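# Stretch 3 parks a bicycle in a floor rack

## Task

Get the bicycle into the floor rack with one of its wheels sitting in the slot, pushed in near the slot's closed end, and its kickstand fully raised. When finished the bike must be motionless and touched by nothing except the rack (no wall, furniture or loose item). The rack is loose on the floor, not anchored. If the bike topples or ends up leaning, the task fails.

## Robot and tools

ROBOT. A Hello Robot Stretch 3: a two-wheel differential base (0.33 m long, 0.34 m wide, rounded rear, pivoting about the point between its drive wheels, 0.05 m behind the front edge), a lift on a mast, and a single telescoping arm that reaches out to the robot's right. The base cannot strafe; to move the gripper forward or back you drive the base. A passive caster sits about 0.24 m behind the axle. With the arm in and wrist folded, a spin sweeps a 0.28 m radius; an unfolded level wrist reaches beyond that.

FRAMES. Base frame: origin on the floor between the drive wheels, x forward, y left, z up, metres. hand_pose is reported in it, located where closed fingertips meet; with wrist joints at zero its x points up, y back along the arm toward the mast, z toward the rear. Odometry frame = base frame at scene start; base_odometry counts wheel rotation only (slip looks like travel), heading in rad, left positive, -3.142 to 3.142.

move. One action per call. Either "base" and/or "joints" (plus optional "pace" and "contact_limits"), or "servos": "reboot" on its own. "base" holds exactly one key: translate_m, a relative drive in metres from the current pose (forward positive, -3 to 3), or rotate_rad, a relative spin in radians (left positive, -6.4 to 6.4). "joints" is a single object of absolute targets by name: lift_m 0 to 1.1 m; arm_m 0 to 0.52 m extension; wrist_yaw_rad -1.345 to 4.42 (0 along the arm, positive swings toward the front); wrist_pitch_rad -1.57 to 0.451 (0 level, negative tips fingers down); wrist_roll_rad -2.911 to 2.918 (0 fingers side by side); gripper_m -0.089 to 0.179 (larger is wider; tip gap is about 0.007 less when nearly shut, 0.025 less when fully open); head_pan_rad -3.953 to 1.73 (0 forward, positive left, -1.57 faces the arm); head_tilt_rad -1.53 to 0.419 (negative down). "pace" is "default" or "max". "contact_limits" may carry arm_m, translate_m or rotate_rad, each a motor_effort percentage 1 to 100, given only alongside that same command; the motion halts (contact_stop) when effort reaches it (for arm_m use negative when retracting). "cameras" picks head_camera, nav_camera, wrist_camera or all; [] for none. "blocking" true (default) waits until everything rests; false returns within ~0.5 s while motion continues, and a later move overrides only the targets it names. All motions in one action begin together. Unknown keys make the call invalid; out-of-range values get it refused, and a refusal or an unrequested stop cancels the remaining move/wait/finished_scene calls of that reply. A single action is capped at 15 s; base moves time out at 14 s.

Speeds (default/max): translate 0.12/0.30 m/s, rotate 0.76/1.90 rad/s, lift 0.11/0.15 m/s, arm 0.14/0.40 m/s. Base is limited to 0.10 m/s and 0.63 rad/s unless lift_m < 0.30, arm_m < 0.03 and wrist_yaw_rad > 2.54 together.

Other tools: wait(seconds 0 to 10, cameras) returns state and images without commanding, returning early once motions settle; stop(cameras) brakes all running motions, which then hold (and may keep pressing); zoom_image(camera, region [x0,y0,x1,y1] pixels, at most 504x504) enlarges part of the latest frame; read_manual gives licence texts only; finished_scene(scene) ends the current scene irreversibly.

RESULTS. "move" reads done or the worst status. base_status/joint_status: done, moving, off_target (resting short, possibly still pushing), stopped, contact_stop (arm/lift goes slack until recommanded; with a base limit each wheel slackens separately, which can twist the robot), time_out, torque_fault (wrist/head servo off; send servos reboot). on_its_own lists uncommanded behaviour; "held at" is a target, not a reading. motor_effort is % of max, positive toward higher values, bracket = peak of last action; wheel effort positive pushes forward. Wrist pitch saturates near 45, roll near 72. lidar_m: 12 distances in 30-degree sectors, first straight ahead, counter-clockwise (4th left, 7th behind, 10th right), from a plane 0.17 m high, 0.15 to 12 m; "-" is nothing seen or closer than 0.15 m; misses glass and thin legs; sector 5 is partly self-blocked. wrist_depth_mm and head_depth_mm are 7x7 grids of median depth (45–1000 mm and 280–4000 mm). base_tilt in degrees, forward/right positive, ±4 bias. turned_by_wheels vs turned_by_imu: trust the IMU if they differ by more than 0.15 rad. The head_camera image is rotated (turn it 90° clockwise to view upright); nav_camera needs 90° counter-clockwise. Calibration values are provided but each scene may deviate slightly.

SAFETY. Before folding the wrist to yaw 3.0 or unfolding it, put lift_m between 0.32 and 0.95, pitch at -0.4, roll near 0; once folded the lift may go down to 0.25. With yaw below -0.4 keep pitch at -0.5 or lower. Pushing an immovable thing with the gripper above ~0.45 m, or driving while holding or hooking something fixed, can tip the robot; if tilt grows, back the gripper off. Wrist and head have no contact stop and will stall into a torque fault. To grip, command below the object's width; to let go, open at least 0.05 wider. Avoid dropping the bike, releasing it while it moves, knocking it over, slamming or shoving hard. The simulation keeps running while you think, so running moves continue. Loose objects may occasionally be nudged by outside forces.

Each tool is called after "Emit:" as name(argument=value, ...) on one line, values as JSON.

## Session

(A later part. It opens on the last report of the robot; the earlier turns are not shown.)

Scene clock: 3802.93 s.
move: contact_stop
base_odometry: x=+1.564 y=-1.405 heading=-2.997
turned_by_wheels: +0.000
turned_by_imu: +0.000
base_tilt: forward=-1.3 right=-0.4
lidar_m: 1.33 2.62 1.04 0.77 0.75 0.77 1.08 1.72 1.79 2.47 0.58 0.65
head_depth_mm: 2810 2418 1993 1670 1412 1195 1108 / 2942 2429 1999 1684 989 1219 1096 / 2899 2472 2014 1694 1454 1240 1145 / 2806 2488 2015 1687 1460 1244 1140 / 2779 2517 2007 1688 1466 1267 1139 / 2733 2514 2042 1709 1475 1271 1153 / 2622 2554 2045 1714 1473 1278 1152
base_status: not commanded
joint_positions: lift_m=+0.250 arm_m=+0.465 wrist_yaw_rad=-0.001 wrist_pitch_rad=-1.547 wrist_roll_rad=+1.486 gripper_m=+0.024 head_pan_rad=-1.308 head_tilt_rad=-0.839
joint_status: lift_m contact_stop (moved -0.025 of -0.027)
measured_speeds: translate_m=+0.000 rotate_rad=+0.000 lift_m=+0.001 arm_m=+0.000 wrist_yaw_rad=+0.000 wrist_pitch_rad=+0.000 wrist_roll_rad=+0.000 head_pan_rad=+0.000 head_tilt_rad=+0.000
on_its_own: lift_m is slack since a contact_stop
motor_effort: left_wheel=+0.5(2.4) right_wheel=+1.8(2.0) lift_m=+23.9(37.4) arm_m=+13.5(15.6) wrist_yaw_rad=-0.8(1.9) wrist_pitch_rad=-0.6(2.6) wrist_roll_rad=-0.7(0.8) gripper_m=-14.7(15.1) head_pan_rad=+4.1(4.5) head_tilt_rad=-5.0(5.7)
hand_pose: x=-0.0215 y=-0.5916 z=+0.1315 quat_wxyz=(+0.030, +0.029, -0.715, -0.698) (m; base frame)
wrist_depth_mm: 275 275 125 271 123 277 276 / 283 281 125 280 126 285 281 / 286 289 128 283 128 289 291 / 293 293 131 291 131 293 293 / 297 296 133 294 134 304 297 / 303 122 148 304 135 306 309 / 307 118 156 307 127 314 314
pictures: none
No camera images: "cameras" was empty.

Release, go up and forward to view with the wrist camera again.

Emit:
move(joints={"gripper_m":0.15}, cameras=[])

Emit:
move(joints={"lift_m":0.8,"arm_m":0.42}, cameras=[])

Emit:
move(base={"translate_m":0.31}, cameras=["wrist_camera","head_camera"])

Scene clock: 3807.40 s.
move: done
base_odometry: x=+1.564 y=-1.405 heading=-2.997
turned_by_wheels: +0.000
turned_by_imu: +0.000
base_tilt: forward=-1.3 right=-0.4
lidar_m: 1.33 2.62 1.04 0.77 0.75 0.77 1.08 1.71 1.79 2.47 0.58 0.65
head_depth_mm: 2802 2429 1997 1662 1416 1187 1110 / 2938 2429 1968 1675 992 1212 1106 / 2890 2445 2012 1676 1452 1238 1136 / 2867 2480 2005 1692 1457 1234 1142 / 2772 2497 2011 1697 1465 1261 1150 / 2755 2500 2023 1704 1474 1268 1147 / 2670 2535 2051 1716 1476 1272 1158
base_status: not commanded
joint_positions: lift_m=+0.250 arm_m=+0.465 wrist_yaw_rad=-0.001 wrist_pitch_rad=-1.544 wrist_roll_rad=+1.486 gripper_m=+0.150 head_pan_rad=-1.308 head_tilt_rad=-0.839
joint_status: all done
measured_speeds: all 0
on_its_own: lift_m is slack since a contact_stop
motor_effort: left_wheel=+0.4(1.2) right_wheel=+1.6(2.0) lift_m=+26.2(26.9) arm_m=+8.6(11.0) wrist_yaw_rad=-0.1(1.5) wrist_pitch_rad=-1.0(1.4) wrist_roll_rad=-0.4(0.8) gripper_m=+0.1(81.3) head_pan_rad=+3.8(4.4) head_tilt_rad=-4.4(5.7)
hand_pose: x=-0.0215 y=-0.5926 z=+0.1316 quat_wxyz=(+0.030, +0.029, -0.716, -0.697) (m; base frame)
wrist_depth_mm: 274 278 124 271 121 280 276 / 280 282 124 277 125 283 281 / 284 285 127 283 128 288 289 / 290 291 130 290 130 291 294 / 298 296 132 292 133 302 302 / 300 137 135 300 134 141 306 / 111 311 138 308 138 117 315
pictures: none
No camera images: "cameras" was empty.

Scene clock: 3813.23 s.
move: done
base_odometry: x=+1.564 y=-1.405 heading=-2.997
turned_by_wheels: +0.000
turned_by_imu: +0.000
base_tilt: forward=-1.4 right=-0.5
lidar_m: 1.33 2.62 1.04 0.77 0.75 0.77 1.07 1.71 1.79 2.47 0.58 0.65
head_depth_mm: 2770 540 597 1667 1439 1210 1136 / 2946 2460 618 1605 1423 1229 1136 / 2909 2475 1995 1689 1457 1237 1138 / 2855 2492 2000 1695 1451 1244 1147 / 2803 2501 2039 1695 1470 1266 1150 / 2699 2518 2035 1718 1465 1260 1155 / 2652 2526 2042 1717 1479 1271 1156
base_status: not commanded
joint_positions: lift_m=+0.800 arm_m=+0.420 wrist_yaw_rad=-0.001 wrist_pitch_rad=-1.544 wrist_roll_rad=+1.486 gripper_m=+0.150 head_pan_rad=-1.308 head_tilt_rad=-0.839
joint_status: all done
measured_speeds: all 0
motor_effort: left_wheel=+0.2(1.1) right_wheel=+1.9(2.0) lift_m=+33.3(39.6) arm_m=-10.1(20.6) wrist_yaw_rad=+0.9(1.9) wrist_pitch_rad=-0.9(1.5) wrist_roll_rad=-0.8(1.0) gripper_m=-0.2(1.4) head_pan_rad=+4.5(4.6) head_tilt_rad=-4.6(5.5)
hand_pose: x=-0.0215 y=-0.5476 z=+0.6819 quat_wxyz=(+0.030, +0.029, -0.716, -0.697) (m; base frame)
wrist_depth_mm: 794 797 823 814 809 825 825 / 846 819 843 816 828 824 834 / 851 857 847 867 853 740 689 / 847 876 866 860 880 722 693 / 900 877 882 870 908 877 722 / 899 915 926 897 894 141 880 / 111 912 933 928 918 117 931
pictures: none
No camera images: "cameras" was empty.

Scene clock: 3817.43 s.
move: done
base_odometry: x=+1.257 y=-1.450 heading=-2.997
turned_by_wheels: +0.000
turned_by_imu: +0.001
base_tilt: forward=-1.3 right=-0.5
lidar_m: 2.84 2.75 1.25 0.92 0.90 0.93 1.29 1.99 2.07 0.47 0.48 0.65
head_depth_mm: 2910 539 600 1665 1444 1209 1132 / 2850 2423 618 1604 1423 1213 1137 / 2813 2455 2001 1689 1453 1263 1141 / 2675 2486 2001 1687 1464 1219 1143 / 2629 2481 2033 1703 1458 1224 1142 / 2571 2503 2040 1711 1413 1232 1147 / 2505 2546 2051 1711 858 1246 1161
base_status: done
joint_positions: lift_m=+0.800 arm_m=+0.420 wrist_yaw_rad=-0.001 wrist_pitch_rad=-1.544 wrist_roll_rad=+1.486 gripper_m=+0.150 head_pan_rad=-1.308 head_tilt_rad=-0.839
joint_status: not commanded
measured_speeds: all 0
motor_effort: left_wheel=+0.7(5.7) right_wheel=+1.4(6.0) lift_m=+33.5(34.8) arm_m=-7.0(11.3) wrist_yaw_rad=+0.1(2.1) wrist_pitch_rad=-1.2(1.4) wrist_roll_rad=-0.7(1.0) gripper_m=+0.1(1.2) head_pan_rad=+4.0(4.5) head_tilt_rad=-4.2(5.9)
hand_pose: x=-0.0215 y=-0.5476 z=+0.6819 quat_wxyz=(+0.030, +0.029, -0.716, -0.697) (m; base frame)
wrist_depth_mm: 815 821 812 804 820 838 825 / 845 839 838 826 826 823 829 / 843 843 832 823 869 739 673 / 853 851 877 844 837 705 708 / 897 894 888 844 867 885 704 / 881 890 902 810 912 140 920 / 111 915 936 623 943 117 920
pictures: head_camera (sideways), wrist_camera
camera_calibration:
head_camera: T_world_to_cam=[[-0.149485, 0.734264, -0.662201, 0.88877], [0.969196, 0.241392, 0.0488752, -0.0669072], [0.195737, -0.634497, -0.74773, 0.933265], [0, 0, 0, 1]] pos_world=[0.0150292, -0.0442878, 1.28965]
wrist_camera: T_world_to_cam=[[-0.126758, 0.991536, -0.0281006, 0.556442], [0.983489, 0.129317, 0.126593, 0.0529595], [0.129156, -0.01159, -0.991557, 0.834509], [0, 0, 0, 1]] pos_world=[-0.0893334, -0.548908, 0.836395]

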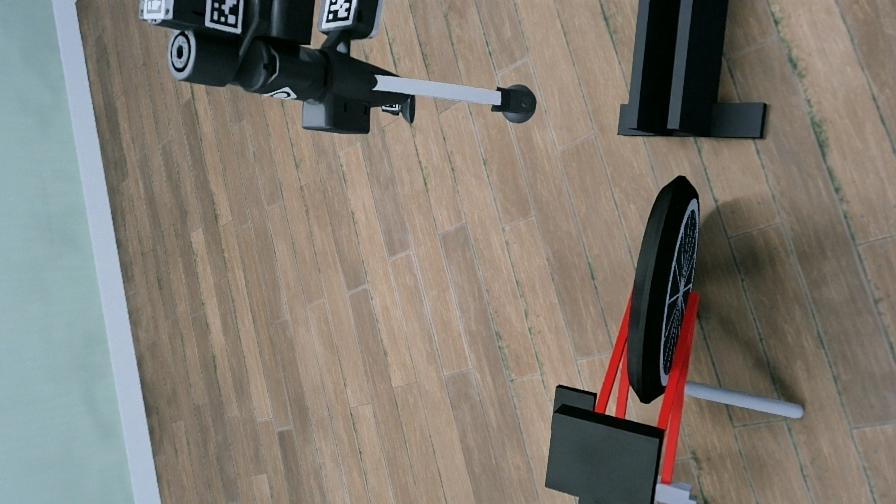

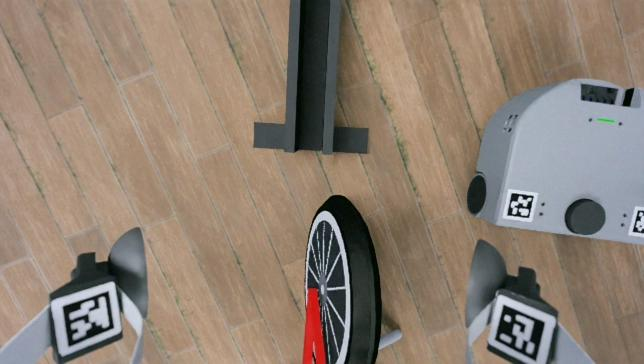

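Emit:
move(joints={"arm_m":0.05,"lift_m":0.98}, cameras=[])

Emit:
move(base={"translate_m":0.715}, joints={"head_pan_rad":-1.578,"wrist_roll_rad":-0.6,"gripper_m":0.12}, cameras=[])

Emit:
move(joints={"arm_m":0.2,"lift_m":0.93}, cameras=["wrist_camera","head_camera"])

Scene clock: 3828.43 s.
move: done
base_odometry: x=+1.257 y=-1.450 heading=-2.997
turned_by_wheels: +0.000
turned_by_imu: +0.000
base_tilt: forward=-1.3 right=-0.4
lidar_m: 2.85 2.76 1.25 0.92 0.90 0.93 1.29 1.98 2.07 0.47 0.48 0.65
head_depth_mm: 2900 2515 - - - 1216 1128 / 2850 2448 1980 1725 - 1218 1099 / 2797 2468 1989 1692 1486 1234 1137 / 2711 2475 2010 1692 1469 1212 1143 / 2705 2513 2018 1701 1457 1218 1151 / 2571 2529 2033 1713 1418 1233 1150 / 2495 2516 2040 1709 858 1251 1159
base_status: not commanded
joint_positions: lift_m=+0.980 arm_m=+0.050 wrist_yaw_rad=+0.000 wrist_pitch_rad=-1.544 wrist_roll_rad=+1.486 gripper_m=+0.150 head_pan_rad=-1.308 head_tilt_rad=-0.839
joint_status: all done
measured_speeds: all 0
motor_effort: left_wheel=+0.9(1.4) right_wheel=+1.1(1.5) lift_m=+34.2(41.3) arm_m=-15.5(23.5) wrist_yaw_rad=+0.9(2.1) wrist_pitch_rad=-1.3(1.5) wrist_roll_rad=-0.3(1.1) gripper_m=+0.5(1.4) head_pan_rad=+3.8(4.5) head_tilt_rad=-4.5(5.5)
hand_pose: x=-0.0215 y=-0.1776 z=+0.8619 quat_wxyz=(+0.030, +0.029, -0.716, -0.697) (m; base frame)
wrist_depth_mm: 979 - 959 - 979 975 977 / - 996 - - - 986 - / - - - - 869 - - / - - - - 866 - 405 / - - - - - - - / - 708 - - - 140 - / 111 853 - - - 117 -
pictures: none
No camera images: "cameras" was empty.

Scene clock: 3836.70 s.
move: done
base_odometry: x=+0.549 y=-1.553 heading=-2.997
turned_by_wheels: +0.000
turned_by_imu: +0.004
base_tilt: forward=-1.3 right=-0.4
lidar_m: 2.20 2.13 1.70 1.28 1.25 1.29 1.80 0.60 0.33 0.32 0.42 0.44
head_depth_mm: 3042 - - - 1405 1091 1112 / 2960 2645 - - - 1221 1120 / 2868 2632 - - - 1243 1116 / 2715 2558 1961 307 1383 1213 1112 / 2559 2502 2007 687 1440 953 1117 / 2412 2529 2043 1703 1477 1267 1136 / 2288 2469 2060 1717 1470 1299 1134
base_status: done
joint_positions: lift_m=+0.980 arm_m=+0.050 wrist_yaw_rad=+0.000 wrist_pitch_rad=-1.544 wrist_roll_rad=-0.595 gripper_m=+0.120 head_pan_rad=-1.570 head_tilt_rad=-0.839
joint_status: all done
measured_speeds: all 0
motor_effort: left_wheel=+1.7(7.2) right_wheel=+2.9(5.7) lift_m=+32.2(34.1) arm_m=-8.7(15.8) wrist_yaw_rad=+0.0(2.2) wrist_pitch_rad=-1.0(1.5) wrist_roll_rad=-1.8(2.8) gripper_m=+0.2(81.9) head_pan_rad=-3.2(6.6) head_tilt_rad=-4.4(5.8)
hand_pose: x=-0.0215 y=-0.1779 z=+0.8619 quat_wxyz=(+0.633, +0.616, -0.336, -0.328) (m; base frame)
wrist_depth_mm: 964 983 - 650 - 1000 - / - - 996 988 410 995 - / - - - - 843 829 - / - - - 897 - 866 508 / - - 885 907 - - - / - 121 - 995 - - - / 108 - - - - 117 -
pictures: none
No camera images: "cameras" was empty.

Scene clock: 3839.07 s.
move: done
base_odometry: x=+0.549 y=-1.553 heading=-2.997
turned_by_wheels: +0.000
turned_by_imu: +0.000
base_tilt: forward=-1.3 right=-0.4
lidar_m: 2.20 2.13 1.70 1.28 1.25 1.29 1.79 0.60 0.33 0.32 0.42 0.44
head_depth_mm: 2996 288 1887 1672 1444 1089 1115 / 2898 312 321 1675 1444 1040 1118 / 2747 305 324 373 1450 1048 1120 / 2709 318 354 413 670 1211 1144 / 2510 2486 2024 1707 1445 963 1150 / 2407 2508 2035 1707 1473 1273 1132 / 2279 2453 2045 1709 1473 1293 1135
base_status: not commanded
joint_positions: lift_m=+0.930 arm_m=+0.200 wrist_yaw_rad=+0.000 wrist_pitch_rad=-1.544 wrist_roll_rad=-0.596 gripper_m=+0.120 head_pan_rad=-1.570 head_tilt_rad=-0.839
joint_status: all done
measured_speeds: all 0
motor_effort: left_wheel=+1.3(2.0) right_wheel=+2.6(3.1) lift_m=+20.6(27.1) arm_m=+15.7(24.8) wrist_yaw_rad=+0.4(1.5) wrist_pitch_rad=-1.2(1.3) wrist_roll_rad=-1.7(2.1) gripper_m=+0.2(0.9) head_pan_rad=-2.8(4.3) head_tilt_rad=-4.8(5.7)
hand_pose: x=-0.0215 y=-0.3278 z=+0.8119 quat_wxyz=(+0.633, +0.616, -0.335, -0.327) (m; base frame)
wrist_depth_mm: 962 914 960 943 961 935 930 / 949 972 - 553 950 975 960 / 981 948 991 474 998 989 - / 987 - 998 470 664 - - / - 993 855 - 542 488 - / - 120 882 905 - 458 - / 108 - 885 889 - 117 -
pictures: head_camera (sideways), wrist_camera
camera_calibration:
head_camera: T_world_to_cam=[[0.0457815, 0.747926, -0.662201, 0.887579], [0.998645, -0.017855, 0.0488752, -0.0670868], [0.0247314, -0.663542, -0.74773, 0.934308], [0, 0, 0, 1]] pos_world=[0.00325448, -0.0450893, 1.28965]
wrist_camera: T_world_to_cam=[[-0.803174, -0.595578, 0.0140998, -0.226876], [-0.590727, 0.79925, 0.110637, 0.20669], [-0.0771625, 0.0805319, -0.993761, 0.993512], [0, 0, 0, 1]] pos_world=[0.0165382, -0.380329, 0.967644]

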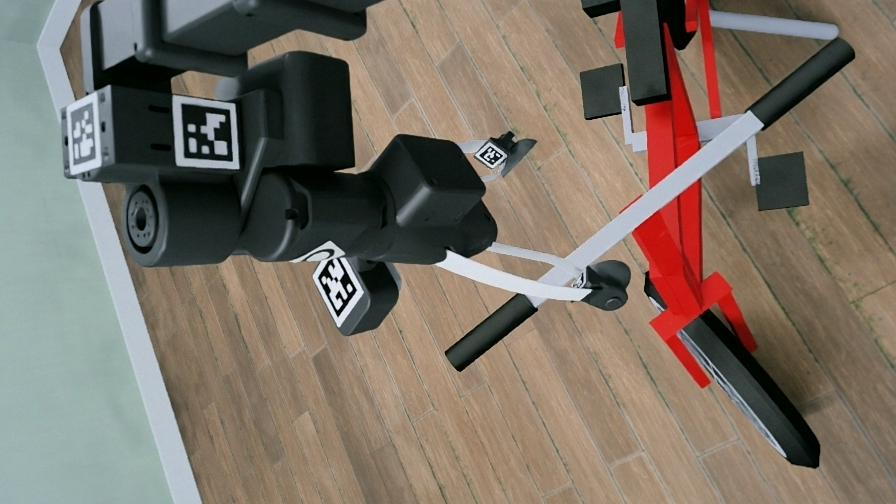

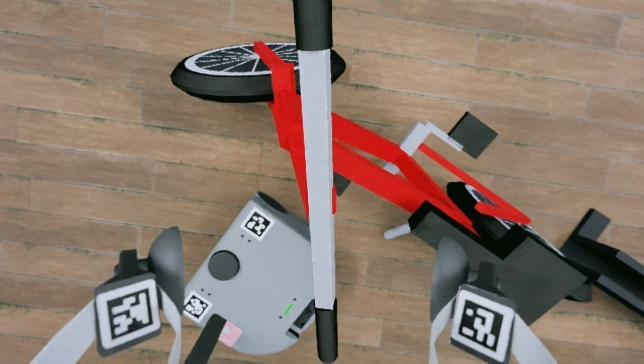

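Emit:
move(joints={"arm_m":0.222,"lift_m":0.79,"wrist_roll_rad":-0.63}, cameras=["wrist_camera"])

Scene clock: 3844.70 s.
move: done
base_odometry: x=+0.549 y=-1.553 heading=-2.997
turned_by_wheels: +0.000
turned_by_imu: +0.000
base_tilt: forward=-1.4 right=-0.4
lidar_m: 2.20 2.13 1.70 1.27 1.25 1.29 1.80 0.60 0.33 0.32 0.42 0.44
head_depth_mm: 2980 2452 1976 358 313 1090 1100 / 2914 2457 434 437 1410 1049 1118 / 2857 2449 420 438 1371 1047 1117 / 2690 2485 2018 497 657 1222 1139 / 2528 2448 2012 1706 1435 964 1150 / 2414 2502 2033 1712 1467 1267 1135 / 2284 2464 2052 1710 1480 1304 1137
base_status: not commanded
joint_positions: lift_m=+0.790 arm_m=+0.222 wrist_yaw_rad=+0.000 wrist_pitch_rad=-1.544 wrist_roll_rad=-0.625 gripper_m=+0.120 head_pan_rad=-1.570 head_tilt_rad=-0.839
joint_status: all done
measured_speeds: all 0
motor_effort: left_wheel=+1.3(1.9) right_wheel=+2.7(2.9) lift_m=+18.5(22.8) arm_m=+14.3(25.6) wrist_yaw_rad=+0.7(1.5) wrist_pitch_rad=-0.9(1.4) wrist_roll_rad=-2.1(2.8) gripper_m=-0.1(1.0) head_pan_rad=-3.9(4.1) head_tilt_rad=-4.2(5.5)
hand_pose: x=-0.0215 y=-0.3497 z=+0.6719 quat_wxyz=(+0.638, +0.621, -0.326, -0.318) (m; base frame)
wrist_depth_mm: 783 787 105 790 809 840 817 / 807 847 - 826 821 846 854 / 828 822 822 473 834 859 905 / 836 852 844 316 612 883 884 / 839 852 876 340 366 638 892 / 866 121 708 185 881 317 840 / 108 123 741 219 905 117 320
pictures: wrist_camera
camera_calibration:
wrist_camera: T_world_to_cam=[[-0.785325, -0.618913, 0.014551, -0.246049], [-0.613861, 0.78153, 0.111287, 0.232592], [-0.0802488, 0.0784639, -0.993682, 0.855321], [0, 0, 0, 1]] pos_world=[0.0181892, -0.401172, 0.827613]

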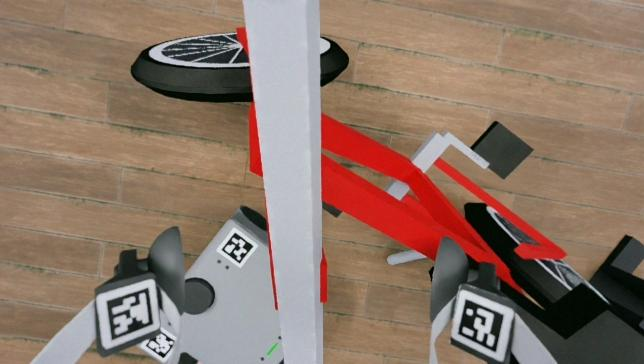

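Emit:
move(joints={"lift_m":0.774,"wrist_roll_rad":-0.68}, cameras=[])

Emit:
move(joints={"gripper_m":-0.05}, cameras=[])

Emit:
move(joints={"gripper_m":-0.07,"wrist_roll_rad":-0.54}, cameras=["wrist_camera"])

Scene clock: 3848.97 s.
move: done
base_odometry: x=+0.549 y=-1.553 heading=-2.997
turned_by_wheels: +0.000
turned_by_imu: +0.000
base_tilt: forward=-1.3 right=-0.5
lidar_m: 2.21 2.13 1.70 1.28 1.25 1.29 1.79 0.60 0.33 0.32 0.42 0.44
head_depth_mm: 3043 2416 1964 387 330 294 1095 / 2965 2463 1991 426 1392 1044 1116 / 2839 2487 1956 448 676 1040 1115 / 2670 2491 2013 543 660 1215 1152 / 2549 2512 2053 1685 1442 962 1151 / 2430 2512 2019 1707 1473 1271 1128 / 2284 2455 2037 1709 1481 1290 1135
base_status: not commanded
joint_positions: lift_m=+0.774 arm_m=+0.222 wrist_yaw_rad=+0.000 wrist_pitch_rad=-1.544 wrist_roll_rad=-0.675 gripper_m=+0.120 head_pan_rad=-1.570 head_tilt_rad=-0.839
joint_status: all done
measured_speeds: all 0
motor_effort: left_wheel=+1.3(2.0) right_wheel=+2.8(3.0) lift_m=+19.7(22.2) arm_m=+12.3(13.1) wrist_yaw_rad=+0.5(2.1) wrist_pitch_rad=-0.9(1.2) wrist_roll_rad=-1.9(2.6) gripper_m=+0.4(0.8) head_pan_rad=-3.2(3.8) head_tilt_rad=-4.8(5.4)
hand_pose: x=-0.0215 y=-0.3497 z=+0.6559 quat_wxyz=(+0.645, +0.629, -0.310, -0.303) (m; base frame)
wrist_depth_mm: 775 800 92 101 798 814 798 / 770 814 - 797 800 803 839 / 792 813 805 454 851 834 825 / 821 841 817 303 602 872 845 / 839 846 686 140 340 659 854 / 844 121 703 166 870 394 880 / 108 124 720 892 892 117 310
pictures: none
No camera images: "cameras" was empty.

Scene clock: 3851.20 s.
move: done
base_odometry: x=+0.549 y=-1.553 heading=-2.997
turned_by_wheels: +0.000
turned_by_imu: +0.000
base_tilt: forward=-1.3 right=-0.5
lidar_m: 2.20 2.13 1.70 1.28 1.25 1.29 1.79 0.60 0.33 0.32 0.42 0.44
head_depth_mm: 2997 2457 1976 396 330 294 1097 / 2978 2463 1984 424 1387 1046 1123 / 2818 2473 456 449 657 1051 1122 / 2702 2455 1996 477 638 1212 1141 / 2545 2495 2026 1705 1441 962 1147 / 2420 2523 2051 1721 1472 1269 1133 / 2277 2467 2041 1723 1478 1305 1139
base_status: not commanded
joint_positions: lift_m=+0.774 arm_m=+0.222 wrist_yaw_rad=+0.000 wrist_pitch_rad=-1.549 wrist_roll_rad=-0.675 gripper_m=-0.049 head_pan_rad=-1.570 head_tilt_rad=-0.839
joint_status: all done
measured_speeds: all 0
motor_effort: left_wheel=+1.1(2.0) right_wheel=-2.4(2.9) lift_m=+27.9(27.9) arm_m=+10.7(12.7) wrist_yaw_rad=+0.5(1.7) wrist_pitch_rad=-0.3(1.4) wrist_roll_rad=-1.3(2.2) gripper_m=-21.7(99.7) head_pan_rad=-3.2(4.2) head_tilt_rad=-5.1(5.3)
hand_pose: x=-0.0215 y=-0.3486 z=+0.6560 quat_wxyz=(+0.644, +0.630, -0.309, -0.303) (m; base frame)
wrist_depth_mm: 762 769 - 93 789 780 814 / 800 814 - 110 826 806 809 / 800 811 813 109 827 851 844 / 833 836 817 297 596 851 865 / 820 848 698 132 353 673 862 / 857 863 126 137 870 325 871 / 867 874 122 163 889 308 309
pictures: none
No camera images: "cameras" was empty.

Scene clock: 3851.93 s.
move: done
base_odometry: x=+0.549 y=-1.553 heading=-2.997
turned_by_wheels: +0.000
turned_by_imu: +0.000
base_tilt: forward=-1.3 right=-0.5
lidar_m: 2.20 2.14 1.70 1.27 1.25 1.29 1.79 0.60 0.33 0.32 0.42 0.45
head_depth_mm: 3004 2448 1991 387 330 295 1099 / 2964 2434 1994 425 1394 1049 1104 / 2842 2478 456 450 654 1050 1115 / 2689 2461 2035 515 655 1214 1145 / 2535 2490 2022 1691 1468 972 1146 / 2420 2524 2023 1712 1481 1292 1136 / 2286 2455 2058 1717 1470 1297 1135
base_status: not commanded
joint_positions: lift_m=+0.774 arm_m=+0.222 wrist_yaw_rad=+0.000 wrist_pitch_rad=-1.550 wrist_roll_rad=-0.550 gripper_m=-0.069 head_pan_rad=-1.570 head_tilt_rad=-0.839
joint_status: all done
measured_speeds: all 0
motor_effort: left_wheel=+1.8(1.9) right_wheel=-3.1(3.1) lift_m=+33.8(33.8) arm_m=+10.0(11.5) wrist_yaw_rad=+1.1(2.1) wrist_pitch_rad=+0.0(0.4) wrist_roll_rad=+3.1(3.8) gripper_m=-27.1(97.8) head_pan_rad=-2.9(3.8) head_tilt_rad=-5.1(5.4)
hand_pose: x=-0.0215 y=-0.3483 z=+0.6560 quat_wxyz=(+0.623, +0.610, -0.349, -0.342) (m; base frame)
wrist_depth_mm: 781 787 91 98 829 826 799 / 777 787 - 782 813 803 825 / 818 815 816 110 810 807 841 / 833 817 851 302 568 846 863 / 838 869 849 133 355 393 866 / 870 853 126 129 862 306 316 / 863 883 121 158 888 882 309
pictures: wrist_camera
camera_calibration:
wrist_camera: T_world_to_cam=[[-0.829742, -0.558057, 0.010043, -0.221776], [-0.553459, 0.824966, 0.114516, 0.247593], [-0.0721919, 0.0894606, -0.993371, 0.84317], [0, 0, 0, 1]] pos_world=[0.013886, -0.40345, 0.811454]

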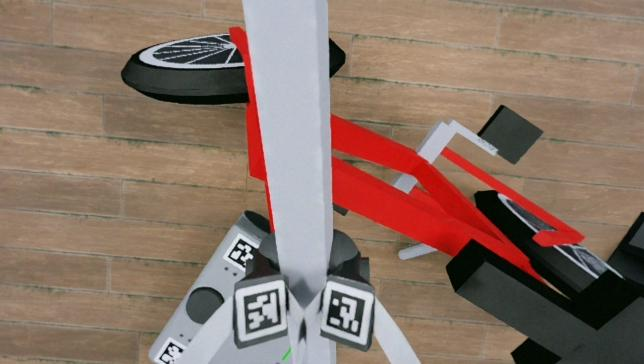

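Emit:
move(joints={"gripper_m":-0.071,"wrist_roll_rad":-0.4}, cameras=[])

Emit:
move(joints={"gripper_m":-0.07,"wrist_roll_rad":-0.26}, cameras=[])

Emit:
move(joints={"gripper_m":-0.071,"wrist_roll_rad":-0.12}, cameras=["wrist_camera"])

Scene clock: 3856.03 s.
move: done
base_odometry: x=+0.549 y=-1.553 heading=-2.997
turned_by_wheels: +0.000
turned_by_imu: +0.000
base_tilt: forward=-1.3 right=-0.5
lidar_m: 2.19 2.13 1.70 1.28 1.25 1.29 1.79 0.60 0.33 0.32 0.42 0.46
head_depth_mm: 2999 2402 1965 388 330 295 1099 / 2928 2420 1983 425 1393 1070 1103 / 2868 2448 456 448 655 990 1120 / 2709 2452 2008 514 651 1221 1145 / 2531 2499 2026 1709 1463 988 1146 / 2391 2516 2023 1705 1468 1299 1150 / 2285 2442 2030 1707 1476 1298 1144
base_status: not commanded
joint_positions: lift_m=+0.774 arm_m=+0.222 wrist_yaw_rad=+0.001 wrist_pitch_rad=-1.550 wrist_roll_rad=-0.413 gripper_m=-0.070 head_pan_rad=-1.570 head_tilt_rad=-0.839
joint_status: all done
measured_speeds: all 0
motor_effort: left_wheel=+1.1(1.8) right_wheel=-3.0(3.3) lift_m=+37.4(40.0) arm_m=+6.8(8.4) wrist_yaw_rad=-1.1(2.1) wrist_pitch_rad=+0.0(0.2) wrist_roll_rad=+4.1(4.6) gripper_m=-26.1(54.5) head_pan_rad=-3.6(4.0) head_tilt_rad=-4.7(5.2)
hand_pose: x=-0.0216 y=-0.3483 z=+0.6560 quat_wxyz=(+0.598, +0.586, -0.390, -0.383) (m; base frame)
wrist_depth_mm: 761 791 91 775 784 795 799 / 793 781 - 803 808 796 806 / 814 790 111 470 832 820 825 / 831 832 810 303 339 633 855 / 839 876 849 135 839 329 332 / 854 889 126 129 882 307 301 / 877 883 121 128 902 900 318
pictures: none
No camera images: "cameras" was empty.

Scene clock: 3856.73 s.
move: done
base_odometry: x=+0.549 y=-1.553 heading=-2.997
turned_by_wheels: +0.000
turned_by_imu: +0.000
base_tilt: forward=-1.3 right=-0.5
lidar_m: 2.20 2.13 1.70 1.28 1.25 1.29 1.79 0.60 0.33 0.32 0.42 0.47
head_depth_mm: 3002 2426 1974 387 330 295 1115 / 2922 2469 1984 425 1398 1072 1099 / 2830 2459 1933 449 1368 991 1121 / 2705 2514 2013 515 664 1219 1144 / 2530 2497 2031 1695 1463 1006 1145 / 2435 2489 2037 1713 1484 1295 1147 / 2296 2448 2041 1713 1480 1298 1136
base_status: not commanded
joint_positions: lift_m=+0.774 arm_m=+0.222 wrist_yaw_rad=+0.004 wrist_pitch_rad=-1.550 wrist_roll_rad=-0.278 gripper_m=-0.069 head_pan_rad=-1.570 head_tilt_rad=-0.839
joint_status: all done
measured_speeds: all 0
motor_effort: left_wheel=+1.6(2.1) right_wheel=-3.2(3.2) lift_m=+33.1(37.2) arm_m=+6.4(8.3) wrist_yaw_rad=-4.4(4.6) wrist_pitch_rad=+0.2(0.4) wrist_roll_rad=+5.9(6.6) gripper_m=-15.9(22.6) head_pan_rad=-2.8(3.9) head_tilt_rad=-4.6(5.5)
hand_pose: x=-0.0217 y=-0.3481 z=+0.6561 quat_wxyz=(+0.571, +0.560, -0.429, -0.421) (m; base frame)
wrist_depth_mm: 779 788 92 798 798 803 812 / 790 798 100 814 809 602 834 / 809 811 108 476 617 828 828 / 834 858 122 305 336 384 536 / 838 828 835 138 869 300 300 / 862 865 127 130 868 875 308 / 859 872 122 128 905 881 901
pictures: none
No camera images: "cameras" was empty.

Scene clock: 3857.43 s.
move: off_target
base_odometry: x=+0.549 y=-1.553 heading=-2.997
turned_by_wheels: +0.000
turned_by_imu: +0.000
base_tilt: forward=-1.3 right=-0.4
lidar_m: 2.20 2.13 1.70 1.28 1.25 1.29 1.80 0.60 0.33 0.32 0.43 0.49
head_depth_mm: 3046 2439 1983 387 330 295 1116 / 2924 2452 1983 425 1392 1081 1087 / 2830 2443 1943 449 1368 828 1120 / 2673 2481 2011 510 673 1219 1143 / 2566 2494 2015 1660 1463 975 1141 / 2410 2517 2042 1716 1469 1292 1146 / 2299 2460 2046 1716 1476 1302 1134
base_status: not commanded
joint_positions: lift_m=+0.774 arm_m=+0.222 wrist_yaw_rad=+0.007 wrist_pitch_rad=-1.549 wrist_roll_rad=-0.142 gripper_m=-0.069 head_pan_rad=-1.570 head_tilt_rad=-0.839
joint_status: wrist_roll_rad off_target (ended at -0.142, target -0.120); the others done
measured_speeds: all 0
motor_effort: left_wheel=+1.6(1.8) right_wheel=-2.9(3.3) lift_m=+30.5(33.7) arm_m=+7.0(7.2) wrist_yaw_rad=-5.5(7.0) wrist_pitch_rad=-0.1(0.3) wrist_roll_rad=+6.9(8.5) gripper_m=+2.2(32.3) head_pan_rad=-3.5(4.3) head_tilt_rad=-4.5(5.3)
hand_pose: x=-0.0217 y=-0.3484 z=+0.6560 quat_wxyz=(+0.541, +0.530, -0.466, -0.457) (m; base frame)
wrist_depth_mm: 767 770 94 799 792 798 795 / 783 800 101 814 834 813 825 / 792 504 108 495 601 609 842 / 820 822 120 309 342 322 307 / 841 855 846 144 848 306 297 / 852 857 130 129 883 893 332 / 882 886 122 166 898 906 908
pictures: wrist_camera
camera_calibration:
wrist_camera: T_world_to_cam=[[-0.981655, -0.190647, 0.00269123, -0.092459], [-0.189188, 0.975702, 0.110512, 0.310639], [-0.0236946, 0.107975, -0.993871, 0.851045], [0, 0, 0, 1]] pos_world=[-0.0118283, -0.412611, 0.811749]

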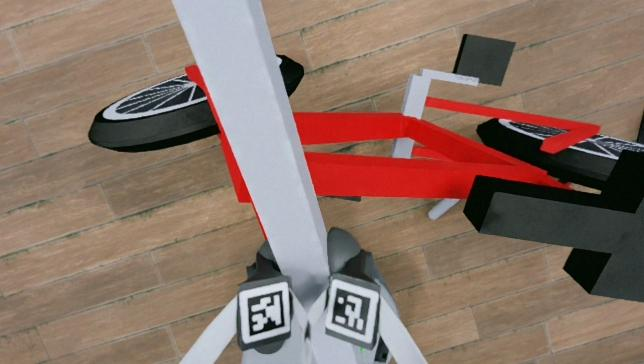

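Emit:
move(joints={"gripper_m":-0.07,"wrist_roll_rad":0.02}, cameras=[])

Emit:
move(joints={"gripper_m":-0.071,"wrist_roll_rad":0.16}, cameras=[])

Emit:
move(joints={"gripper_m":-0.07,"wrist_roll_rad":0.26}, cameras=["wrist_camera","head_camera"])

Scene clock: 3861.70 s.
move: off_target
base_odometry: x=+0.549 y=-1.553 heading=-2.997
turned_by_wheels: +0.000
turned_by_imu: +0.000
base_tilt: forward=-1.3 right=-0.5
lidar_m: 2.20 2.13 1.70 1.28 1.25 1.29 1.79 0.60 0.33 0.32 0.43 0.52
head_depth_mm: 3004 2444 1983 387 330 295 1116 / 2973 2464 1978 425 1385 1081 1100 / 2874 2423 1970 449 1373 822 1112 / 2735 2466 2015 509 667 1217 1141 / 2544 2496 2013 1665 1462 968 1150 / 2407 2518 2032 1700 1470 1274 1156 / 2280 2437 2066 1723 1477 1306 1152
base_status: not commanded
joint_positions: lift_m=+0.774 arm_m=+0.222 wrist_yaw_rad=+0.009 wrist_pitch_rad=-1.547 wrist_roll_rad=-0.006 gripper_m=-0.068 head_pan_rad=-1.570 head_tilt_rad=-0.839
joint_status: wrist_roll_rad off_target (ended at -0.006, target +0.020); the others done
measured_speeds: all 0
motor_effort: left_wheel=+1.1(2.0) right_wheel=-2.6(3.2) lift_m=+17.9(18.2) arm_m=+3.0(3.9) wrist_yaw_rad=-7.7(8.6) wrist_pitch_rad=-0.8(1.0) wrist_roll_rad=+8.5(9.7) gripper_m=+0.4(41.5) head_pan_rad=-3.8(3.8) head_tilt_rad=-5.3(5.3)
hand_pose: x=-0.0218 y=-0.3491 z=+0.6560 quat_wxyz=(+0.510, +0.498, -0.502, -0.490) (m; base frame)
wrist_depth_mm: 797 - 98 802 797 769 826 / 793 811 103 806 817 814 829 / 787 631 110 520 556 517 309 / 832 848 119 306 348 296 288 / 854 825 851 144 856 848 315 / 843 884 130 130 880 879 890 / 876 917 122 160 726 893 919
pictures: none
No camera images: "cameras" was empty.

Scene clock: 3862.40 s.
move: off_target
base_odometry: x=+0.549 y=-1.553 heading=-2.997
turned_by_wheels: +0.000
turned_by_imu: +0.000
base_tilt: forward=-1.3 right=-0.5
lidar_m: 2.20 2.13 1.69 1.28 1.25 1.29 1.80 0.60 0.33 0.32 0.43 2.62
head_depth_mm: 3032 2434 1982 386 330 295 1115 / 2917 2428 1985 424 1397 1071 1121 / 2800 2450 1941 449 1367 820 1103 / 2697 2501 2013 510 1378 1212 1144 / 2542 2524 2030 1699 1468 1007 1151 / 2399 2518 2052 1709 1480 1244 1156 / 2272 2451 2064 1723 1474 1297 1155
base_status: not commanded
joint_positions: lift_m=+0.774 arm_m=+0.222 wrist_yaw_rad=+0.011 wrist_pitch_rad=-1.544 wrist_roll_rad=+0.130 gripper_m=-0.070 head_pan_rad=-1.570 head_tilt_rad=-0.839
joint_status: wrist_roll_rad off_target (ended at +0.130, target +0.160); the others done
measured_speeds: all 0
motor_effort: left_wheel=+1.6(1.7) right_wheel=-0.1(2.7) lift_m=+17.5(18.1) arm_m=+2.9(4.0) wrist_yaw_rad=-9.4(11.2) wrist_pitch_rad=-1.0(1.3) wrist_roll_rad=+9.7(10.9) gripper_m=-27.9(44.3) head_pan_rad=-2.7(3.6) head_tilt_rad=-5.3(5.3)
hand_pose: x=-0.0218 y=-0.3496 z=+0.6559 quat_wxyz=(+0.476, +0.463, -0.535, -0.522) (m; base frame)
wrist_depth_mm: 773 - 785 788 794 797 811 / 783 814 106 809 815 602 302 / 808 795 113 504 342 308 286 / 848 845 120 307 844 299 298 / 840 871 831 143 866 873 866 / 830 881 130 131 699 885 900 / 883 876 122 160 732 916 911
pictures: none
No camera images: "cameras" was empty.

Scene clock: 3863.07 s.
move: off_target
base_odometry: x=+0.549 y=-1.553 heading=-2.997
turned_by_wheels: +0.000
turned_by_imu: +0.000
base_tilt: forward=-1.3 right=-0.4
lidar_m: 2.20 2.13 1.70 1.28 1.25 1.29 1.79 0.60 0.33 0.32 0.43 2.62
head_depth_mm: 3038 2433 1979 387 330 295 1121 / 2949 2447 1826 425 1397 1076 1132 / 2826 2461 1939 450 1363 977 1103 / 2694 2495 2015 513 1374 1217 1144 / 2544 2500 2029 1710 1471 1003 1146 / 2405 2512 2025 1712 1476 1241 1151 / 2315 2442 2046 1708 1476 1301 1155
base_status: not commanded
joint_positions: lift_m=+0.774 arm_m=+0.222 wrist_yaw_rad=+0.013 wrist_pitch_rad=-1.542 wrist_roll_rad=+0.227 gripper_m=-0.069 head_pan_rad=-1.570 head_tilt_rad=-0.839
joint_status: wrist_roll_rad off_target (ended at +0.227, target +0.260); the others done
measured_speeds: all 0
on_its_own: wrist_yaw_rad is at rest, and its effort (-11.8) is outside its rest range (-9 to +9)
motor_effort: left_wheel=+1.3(1.8) right_wheel=+1.0(1.2) lift_m=+17.8(18.8) arm_m=+2.3(3.3) wrist_yaw_rad=-11.8(12.3) wrist_pitch_rad=-1.4(1.6) wrist_roll_rad=+10.7(11.8) gripper_m=-17.0(23.7) head_pan_rad=-2.6(3.8) head_tilt_rad=-4.2(5.2)
hand_pose: x=-0.0219 y=-0.3501 z=+0.6559 quat_wxyz=(+0.450, +0.438, -0.558, -0.543) (m; base frame)
wrist_depth_mm: 776 96 793 775 794 799 798 / 783 104 802 808 797 422 287 / 808 826 114 502 346 287 284 / 796 533 120 309 839 819 843 / 852 858 822 145 862 895 878 / 860 847 131 131 704 890 884 / 888 864 121 164 720 927 894
pictures: head_camera (sideways), wrist_camera
camera_calibration:
head_camera: T_world_to_cam=[[0.0457813, 0.747926, -0.662201, 0.887579], [0.998645, -0.0178548, 0.0488752, -0.0670868], [0.0247316, -0.663542, -0.74773, 0.934308], [0, 0, 0, 1]] pos_world=[0.00325449, -0.0450893, 1.28965]
wrist_camera: T_world_to_cam=[[-0.985467, 0.169754, -0.00620279, 0.0390268], [0.16821, 0.980287, 0.103648, 0.326173], [0.0236752, 0.101098, -0.994595, 0.850183], [0, 0, 0, 1]] pos_world=[-0.0365342, -0.41232, 0.812022]

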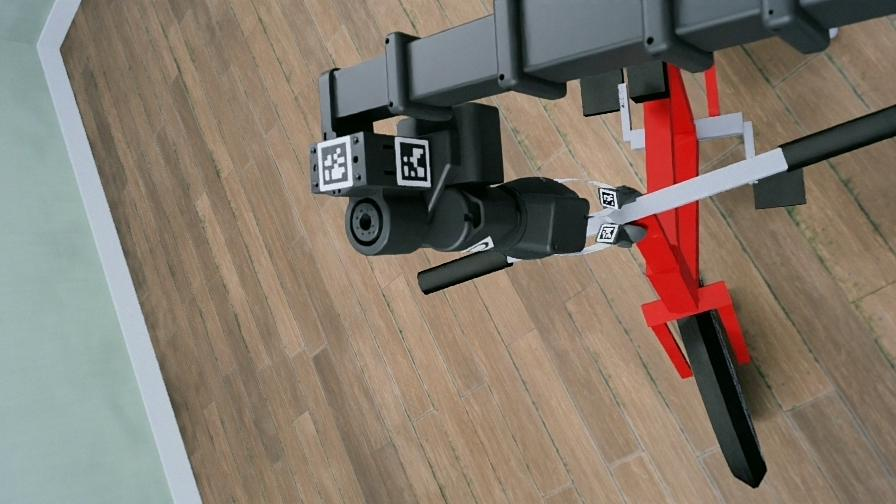

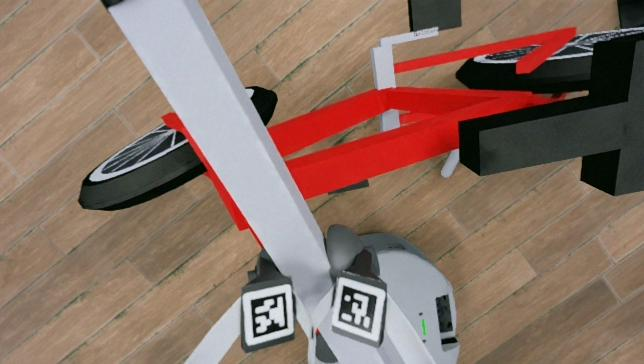

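Emit:
move(joints={"gripper_m":-0.071,"wrist_roll_rad":0.4}, cameras=[])

Emit:
move(joints={"gripper_m":-0.07,"wrist_roll_rad":0.54}, cameras=["wrist_camera","head_camera"])

Scene clock: 3866.43 s.
move: off_target
base_odometry: x=+0.549 y=-1.553 heading=-2.998
turned_by_wheels: +0.000
turned_by_imu: +0.000
base_tilt: forward=-1.4 right=-0.5
lidar_m: 2.20 2.13 1.70 1.28 1.25 1.29 1.79 0.60 0.33 0.32 0.44 2.63
head_depth_mm: 3009 2417 1982 386 330 295 1112 / 2936 2453 1841 424 1397 1075 1142 / 2841 2486 1944 448 1372 828 1091 / 2712 2469 1986 709 668 1219 1145 / 2540 2502 2024 1705 1469 990 1143 / 2387 2525 2034 1716 1475 1231 1146 / 2283 2430 2041 1708 1479 1290 1156
base_status: not commanded
joint_positions: lift_m=+0.774 arm_m=+0.222 wrist_yaw_rad=+0.016 wrist_pitch_rad=-1.537 wrist_roll_rad=+0.365 gripper_m=-0.069 head_pan_rad=-1.570 head_tilt_rad=-0.839
joint_status: wrist_roll_rad off_target (ended at +0.365, target +0.400); the others done
measured_speeds: all 0
on_its_own: wrist_yaw_rad is at rest, and its effort (-13.8) is outside its rest range (-9 to +9)
motor_effort: left_wheel=+0.7(1.6) right_wheel=+5.7(5.7) lift_m=+17.5(18.3) arm_m=+0.5(1.1) wrist_yaw_rad=-13.8(15.0) wrist_pitch_rad=-2.4(2.6) wrist_roll_rad=+10.9(13.5) gripper_m=+3.4(33.7) head_pan_rad=-3.7(4.1) head_tilt_rad=-4.3(5.3)
hand_pose: x=-0.0219 y=-0.3514 z=+0.6558 quat_wxyz=(+0.412, +0.399, -0.589, -0.570) (m; base frame)
wrist_depth_mm: 803 99 774 796 816 591 271 / 821 104 784 793 622 351 280 / 799 821 116 509 333 288 299 / 809 625 122 311 839 837 834 / 836 875 824 145 853 877 873 / 860 852 131 133 700 885 862 / 872 888 122 163 169 890 898
pictures: none
No camera images: "cameras" was empty.

Scene clock: 3867.10 s.
move: off_target
base_odometry: x=+0.549 y=-1.553 heading=-2.998
turned_by_wheels: +0.000
turned_by_imu: +0.000
base_tilt: forward=-1.4 right=-0.5
lidar_m: 2.20 2.13 1.70 1.28 1.25 1.29 1.80 0.60 0.33 0.32 0.44 2.62
head_depth_mm: 3012 2424 1952 387 330 295 1117 / 2929 2435 1844 425 1399 1075 1135 / 2860 2446 1963 449 669 826 1093 / 2685 2502 2005 725 661 1215 1142 / 2548 2484 2017 1706 1468 994 1146 / 2433 2502 2043 1701 1475 1227 1145 / 2301 2433 2063 1718 1469 1300 1156
base_status: not commanded
joint_positions: lift_m=+0.774 arm_m=+0.222 wrist_yaw_rad=+0.020 wrist_pitch_rad=-1.535 wrist_roll_rad=+0.501 gripper_m=-0.069 head_pan_rad=-1.570 head_tilt_rad=-0.839
joint_status: wrist_roll_rad off_target (ended at +0.501, target +0.540); the others done
measured_speeds: all 0
on_its_own: wrist_yaw_rad is at rest, and its effort (-17.0) is outside its rest range (-9 to +9)
motor_effort: left_wheel=-0.7(0.9) right_wheel=+8.1(8.4) lift_m=+18.5(18.9) arm_m=-1.1(1.3) wrist_yaw_rad=-17.0(17.4) wrist_pitch_rad=-2.6(3.0) wrist_roll_rad=+12.6(15.1) gripper_m=-30.0(43.7) head_pan_rad=-3.3(3.9) head_tilt_rad=-4.5(5.1)
hand_pose: x=-0.0219 y=-0.3520 z=+0.6558 quat_wxyz=(+0.373, +0.360, -0.615, -0.594) (m; base frame)
wrist_depth_mm: 790 102 796 785 801 480 272 / 794 106 809 775 372 279 286 / 814 812 119 499 332 830 855 / 843 825 123 316 854 837 828 / 843 834 487 146 694 849 862 / 849 856 131 132 688 865 887 / 869 880 122 160 166 856 911
pictures: head_camera (sideways), wrist_camera
camera_calibration:
head_camera: T_world_to_cam=[[0.0457813, 0.747926, -0.662201, 0.887579], [0.998645, -0.0178548, 0.0488752, -0.0670868], [0.0247316, -0.663542, -0.747731, 0.934308], [0, 0, 0, 1]] pos_world=[0.00325449, -0.0450893, 1.28965]
wrist_camera: T_world_to_cam=[[-0.905258, 0.424532, -0.0167572, 0.13762], [0.420995, 0.90163, 0.0991257, 0.308861], [0.0571908, 0.0826796, -0.994934, 0.844729], [0, 0, 0, 1]] pos_world=[-0.0537584, -0.406744, 0.812139]

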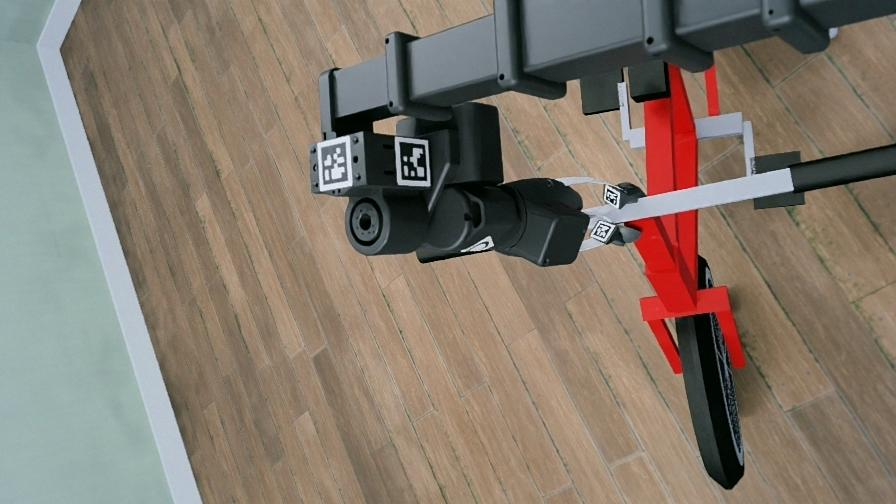

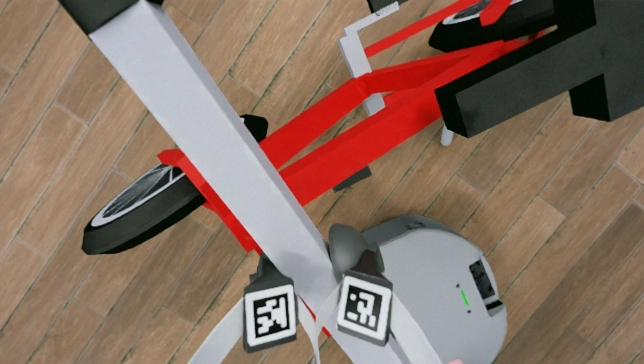

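Emit:
move(joints={"gripper_m":-0.071,"wrist_roll_rad":0.62}, cameras=[])

Emit:
move(joints={"gripper_m":-0.07,"arm_m":0.25}, cameras=["wrist_camera","head_camera"])

Scene clock: 3871.37 s.
move: off_target
base_odometry: x=+0.549 y=-1.553 heading=-2.998
turned_by_wheels: +0.000
turned_by_imu: +0.000
base_tilt: forward=-1.4 right=-0.5
lidar_m: 2.20 2.14 1.70 1.28 1.25 1.29 1.80 0.62 0.33 0.33 0.45 2.61
head_depth_mm: 3022 2421 1972 387 330 295 1118 / 2905 2456 1832 425 1394 1073 1142 / 2859 2451 1958 449 1365 829 1085 / 2666 2494 1996 1592 660 1219 1143 / 2540 2498 2028 1690 1474 962 1145 / 2430 2519 2044 1711 1477 1232 1152 / 2271 2454 2038 1726 1485 1276 1157
base_status: not commanded
joint_positions: lift_m=+0.774 arm_m=+0.222 wrist_yaw_rad=+0.022 wrist_pitch_rad=-1.537 wrist_roll_rad=+0.578 gripper_m=-0.070 head_pan_rad=-1.570 head_tilt_rad=-0.839
joint_status: wrist_roll_rad off_target (ended at +0.578, target +0.620); the others done
measured_speeds: all 0
on_its_own: wrist_yaw_rad is at rest, and its effort (-18.8) is outside its rest range (-9 to +9)
motor_effort: left_wheel=-1.0(1.2) right_wheel=+9.4(9.6) lift_m=+17.9(18.3) arm_m=-4.3(4.3) wrist_yaw_rad=-18.8(20.0) wrist_pitch_rad=-2.5(3.0) wrist_roll_rad=+13.5(16.5) gripper_m=-30.9(57.3) head_pan_rad=-3.3(3.9) head_tilt_rad=-4.6(5.4)
hand_pose: x=-0.0220 y=-0.3515 z=+0.6558 quat_wxyz=(+0.349, +0.338, -0.628, -0.608) (m; base frame)
wrist_depth_mm: 801 104 781 787 799 353 276 / 799 108 821 800 350 281 294 / 805 795 121 476 804 829 833 / 842 806 124 316 844 829 857 / 844 627 486 146 689 877 869 / 840 897 142 131 686 744 860 / 893 876 123 159 123 730 907
pictures: none
No camera images: "cameras" was empty.

Scene clock: 3872.63 s.
move: done
base_odometry: x=+0.549 y=-1.553 heading=-2.997
turned_by_wheels: +0.000
turned_by_imu: +0.001
base_tilt: forward=-1.3 right=-0.5
lidar_m: 2.20 2.13 1.70 1.28 1.25 1.29 1.79 0.60 0.35 0.33 0.44 2.61
head_depth_mm: 3006 2433 1974 387 329 296 1117 / 2918 2464 461 424 1174 1085 1133 / 2844 2483 451 474 1384 1061 1125 / 2690 2478 2018 510 678 1013 1142 / 2541 2494 2020 1708 1470 1004 1094 / 2393 2533 2036 1712 1471 1224 1153 / 2268 2464 2037 1731 1475 1276 1157
base_status: not commanded
joint_positions: lift_m=+0.774 arm_m=+0.250 wrist_yaw_rad=+0.003 wrist_pitch_rad=-1.556 wrist_roll_rad=+0.614 gripper_m=-0.069 head_pan_rad=-1.570 head_tilt_rad=-0.839
joint_status: all done
measured_speeds: all 0
on_its_own: wrist_roll_rad moved +0.035 to your old target +0.620
motor_effort: left_wheel=-1.0(2.1) right_wheel=-1.2(11.9) lift_m=+17.0(18.5) arm_m=+5.3(26.9) wrist_yaw_rad=-2.2(19.9) wrist_pitch_rad=+1.2(2.4) wrist_roll_rad=+1.8(13.8) gripper_m=-20.3(27.5) head_pan_rad=-3.8(4.1) head_tilt_rad=-4.8(5.4)
hand_pose: x=-0.0217 y=-0.3747 z=+0.6561 quat_wxyz=(+0.329, +0.324, -0.631, -0.623) (m; base frame)
wrist_depth_mm: 800 779 788 572 774 298 272 / 804 801 803 542 305 279 297 / 822 815 818 311 811 841 857 / 815 567 410 306 831 840 854 / 833 843 271 143 706 864 857 / 857 855 126 130 706 707 881 / 879 918 123 152 730 745 925
pictures: head_camera (sideways), wrist_camera
camera_calibration:
head_camera: T_world_to_cam=[[0.0457817, 0.747926, -0.662201, 0.887579], [0.998645, -0.0178553, 0.0488752, -0.0670868], [0.0247313, -0.663542, -0.747731, 0.934308], [0, 0, 0, 1]] pos_world=[0.00325447, -0.0450893, 1.28965]
wrist_camera: T_world_to_cam=[[-0.843171, 0.537571, -0.00890097, 0.186025], [0.532912, 0.837827, 0.118537, 0.294983], [0.0711794, 0.0952034, -0.99291, 0.850629], [0, 0, 0, 1]] pos_world=[-0.0608969, -0.428129, 0.811287]

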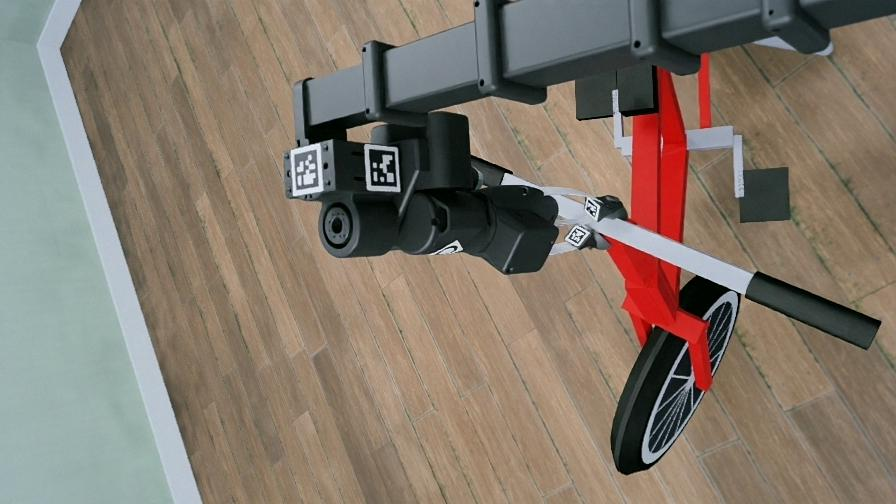

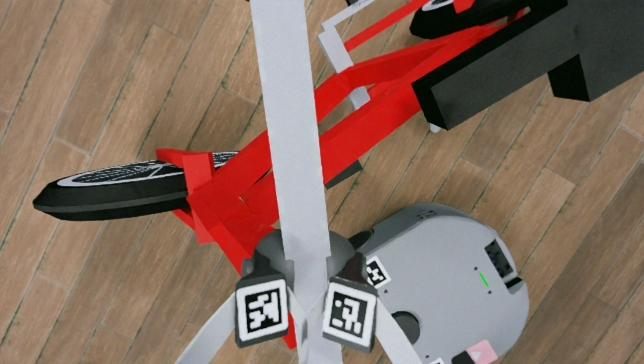

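Emit:
move(joints={"gripper_m":-0.071,"wrist_roll_rad":0.38}, cameras=[])

Emit:
move(joints={"gripper_m":-0.07,"wrist_roll_rad":0.18}, cameras=["wrist_camera","head_camera"])

Scene clock: 3876.17 s.
move: done
base_odometry: x=+0.549 y=-1.553 heading=-2.997
turned_by_wheels: +0.000
turned_by_imu: +0.000
base_tilt: forward=-1.3 right=-0.5
lidar_m: 2.19 2.13 1.70 1.28 1.25 1.29 1.79 0.60 0.34 0.33 0.45 2.61
head_depth_mm: 3016 2431 1978 387 330 296 1117 / 2911 2451 460 423 1394 1086 1136 / 2858 2487 450 475 1419 1062 1122 / 2710 2481 2013 514 681 988 1126 / 2551 2478 2024 1698 1465 1008 1141 / 2399 2544 2019 1715 1477 1207 1151 / 2293 2451 2036 1713 1476 1274 1151
base_status: not commanded
joint_positions: lift_m=+0.774 arm_m=+0.250 wrist_yaw_rad=-0.004 wrist_pitch_rad=-1.557 wrist_roll_rad=+0.392 gripper_m=-0.067 head_pan_rad=-1.570 head_tilt_rad=-0.839
joint_status: all done
measured_speeds: all 0
motor_effort: left_wheel=-1.0(1.6) right_wheel=-1.0(1.3) lift_m=+17.6(18.9) arm_m=-5.3(14.4) wrist_yaw_rad=+2.0(5.0) wrist_pitch_rad=+1.4(1.4) wrist_roll_rad=-4.4(6.7) gripper_m=-7.1(33.2) head_pan_rad=-3.3(3.7) head_tilt_rad=-4.5(5.3)
hand_pose: x=-0.0216 y=-0.3744 z=+0.6562 quat_wxyz=(+0.395, +0.389, -0.592, -0.585) (m; base frame)
wrist_depth_mm: 779 789 785 122 790 509 262 / 794 789 815 126 815 307 279 / 794 819 747 131 328 283 294 / 811 849 329 320 860 814 861 / 852 855 246 146 801 875 866 / 883 853 127 133 705 862 893 / 892 897 121 129 723 911 879
pictures: none
No camera images: "cameras" was empty.

Scene clock: 3876.93 s.
move: done
base_odometry: x=+0.549 y=-1.553 heading=-2.997
turned_by_wheels: +0.000
turned_by_imu: +0.000
base_tilt: forward=-1.3 right=-0.5
lidar_m: 2.20 2.13 1.69 1.27 1.25 1.29 1.80 0.60 0.34 0.33 0.46 2.61
head_depth_mm: 2980 2430 1992 387 330 296 1107 / 2914 2459 461 423 1400 1087 1137 / 2828 2476 450 474 1427 1056 1121 / 2717 2501 2010 514 694 950 1094 / 2553 2512 2012 1707 1464 1010 1150 / 2414 2521 2054 1693 1462 1130 1147 / 2298 2479 2047 1736 1472 1245 1158
base_status: not commanded
joint_positions: lift_m=+0.774 arm_m=+0.250 wrist_yaw_rad=-0.006 wrist_pitch_rad=-1.557 wrist_roll_rad=+0.191 gripper_m=-0.067 head_pan_rad=-1.570 head_tilt_rad=-0.840
joint_status: all done
measured_speeds: all 0
motor_effort: left_wheel=-1.0(1.2) right_wheel=-1.7(1.9) lift_m=+17.9(18.1) arm_m=+6.7(6.7) wrist_yaw_rad=+3.9(6.8) wrist_pitch_rad=+1.4(1.6) wrist_roll_rad=-3.7(8.0) gripper_m=+3.2(43.4) head_pan_rad=-3.8(3.8) head_tilt_rad=-5.4(5.5)
hand_pose: x=-0.0215 y=-0.3742 z=+0.6562 quat_wxyz=(+0.452, +0.445, -0.550, -0.543) (m; base frame)
wrist_depth_mm: 762 792 783 114 773 792 790 / 790 795 796 120 794 602 281 / 817 - 420 126 346 300 283 / 810 824 315 133 838 293 301 / 845 829 251 140 857 860 860 / 852 876 126 132 718 884 877 / 865 857 121 152 726 900 892
pictures: head_camera (sideways), wrist_camera
camera_calibration:
head_camera: T_world_to_cam=[[0.0457817, 0.748001, -0.662117, 0.887469], [0.998645, -0.0178609, 0.0488731, -0.0670841], [0.0247311, -0.663457, -0.747805, 0.934405], [0, 0, 0, 1]] pos_world=[0.00325446, -0.0450879, 1.28964]
wrist_camera: T_world_to_cam=[[-0.988215, 0.153044, -0.00304606, 0.0350861], [0.15162, 0.981369, 0.118013, 0.340386], [0.0210504, 0.11616, -0.993007, 0.85743], [0, 0, 0, 1]] pos_world=[-0.034986, -0.439013, 0.811372]

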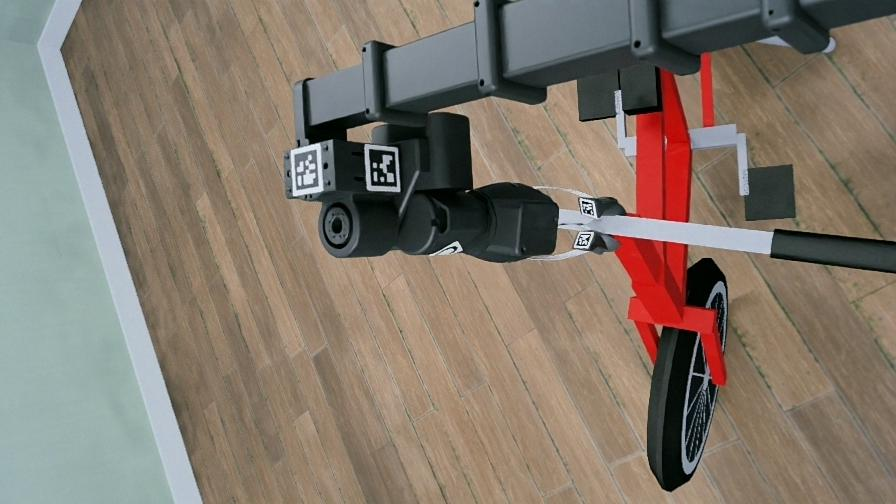

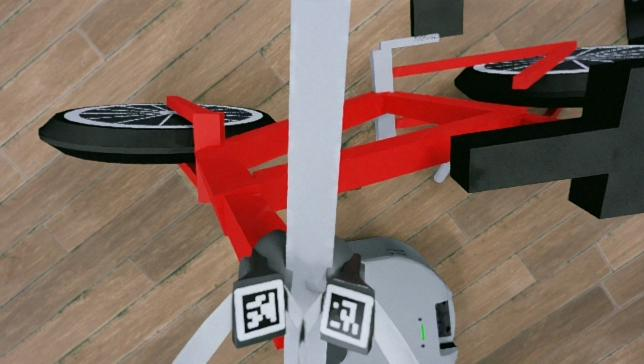

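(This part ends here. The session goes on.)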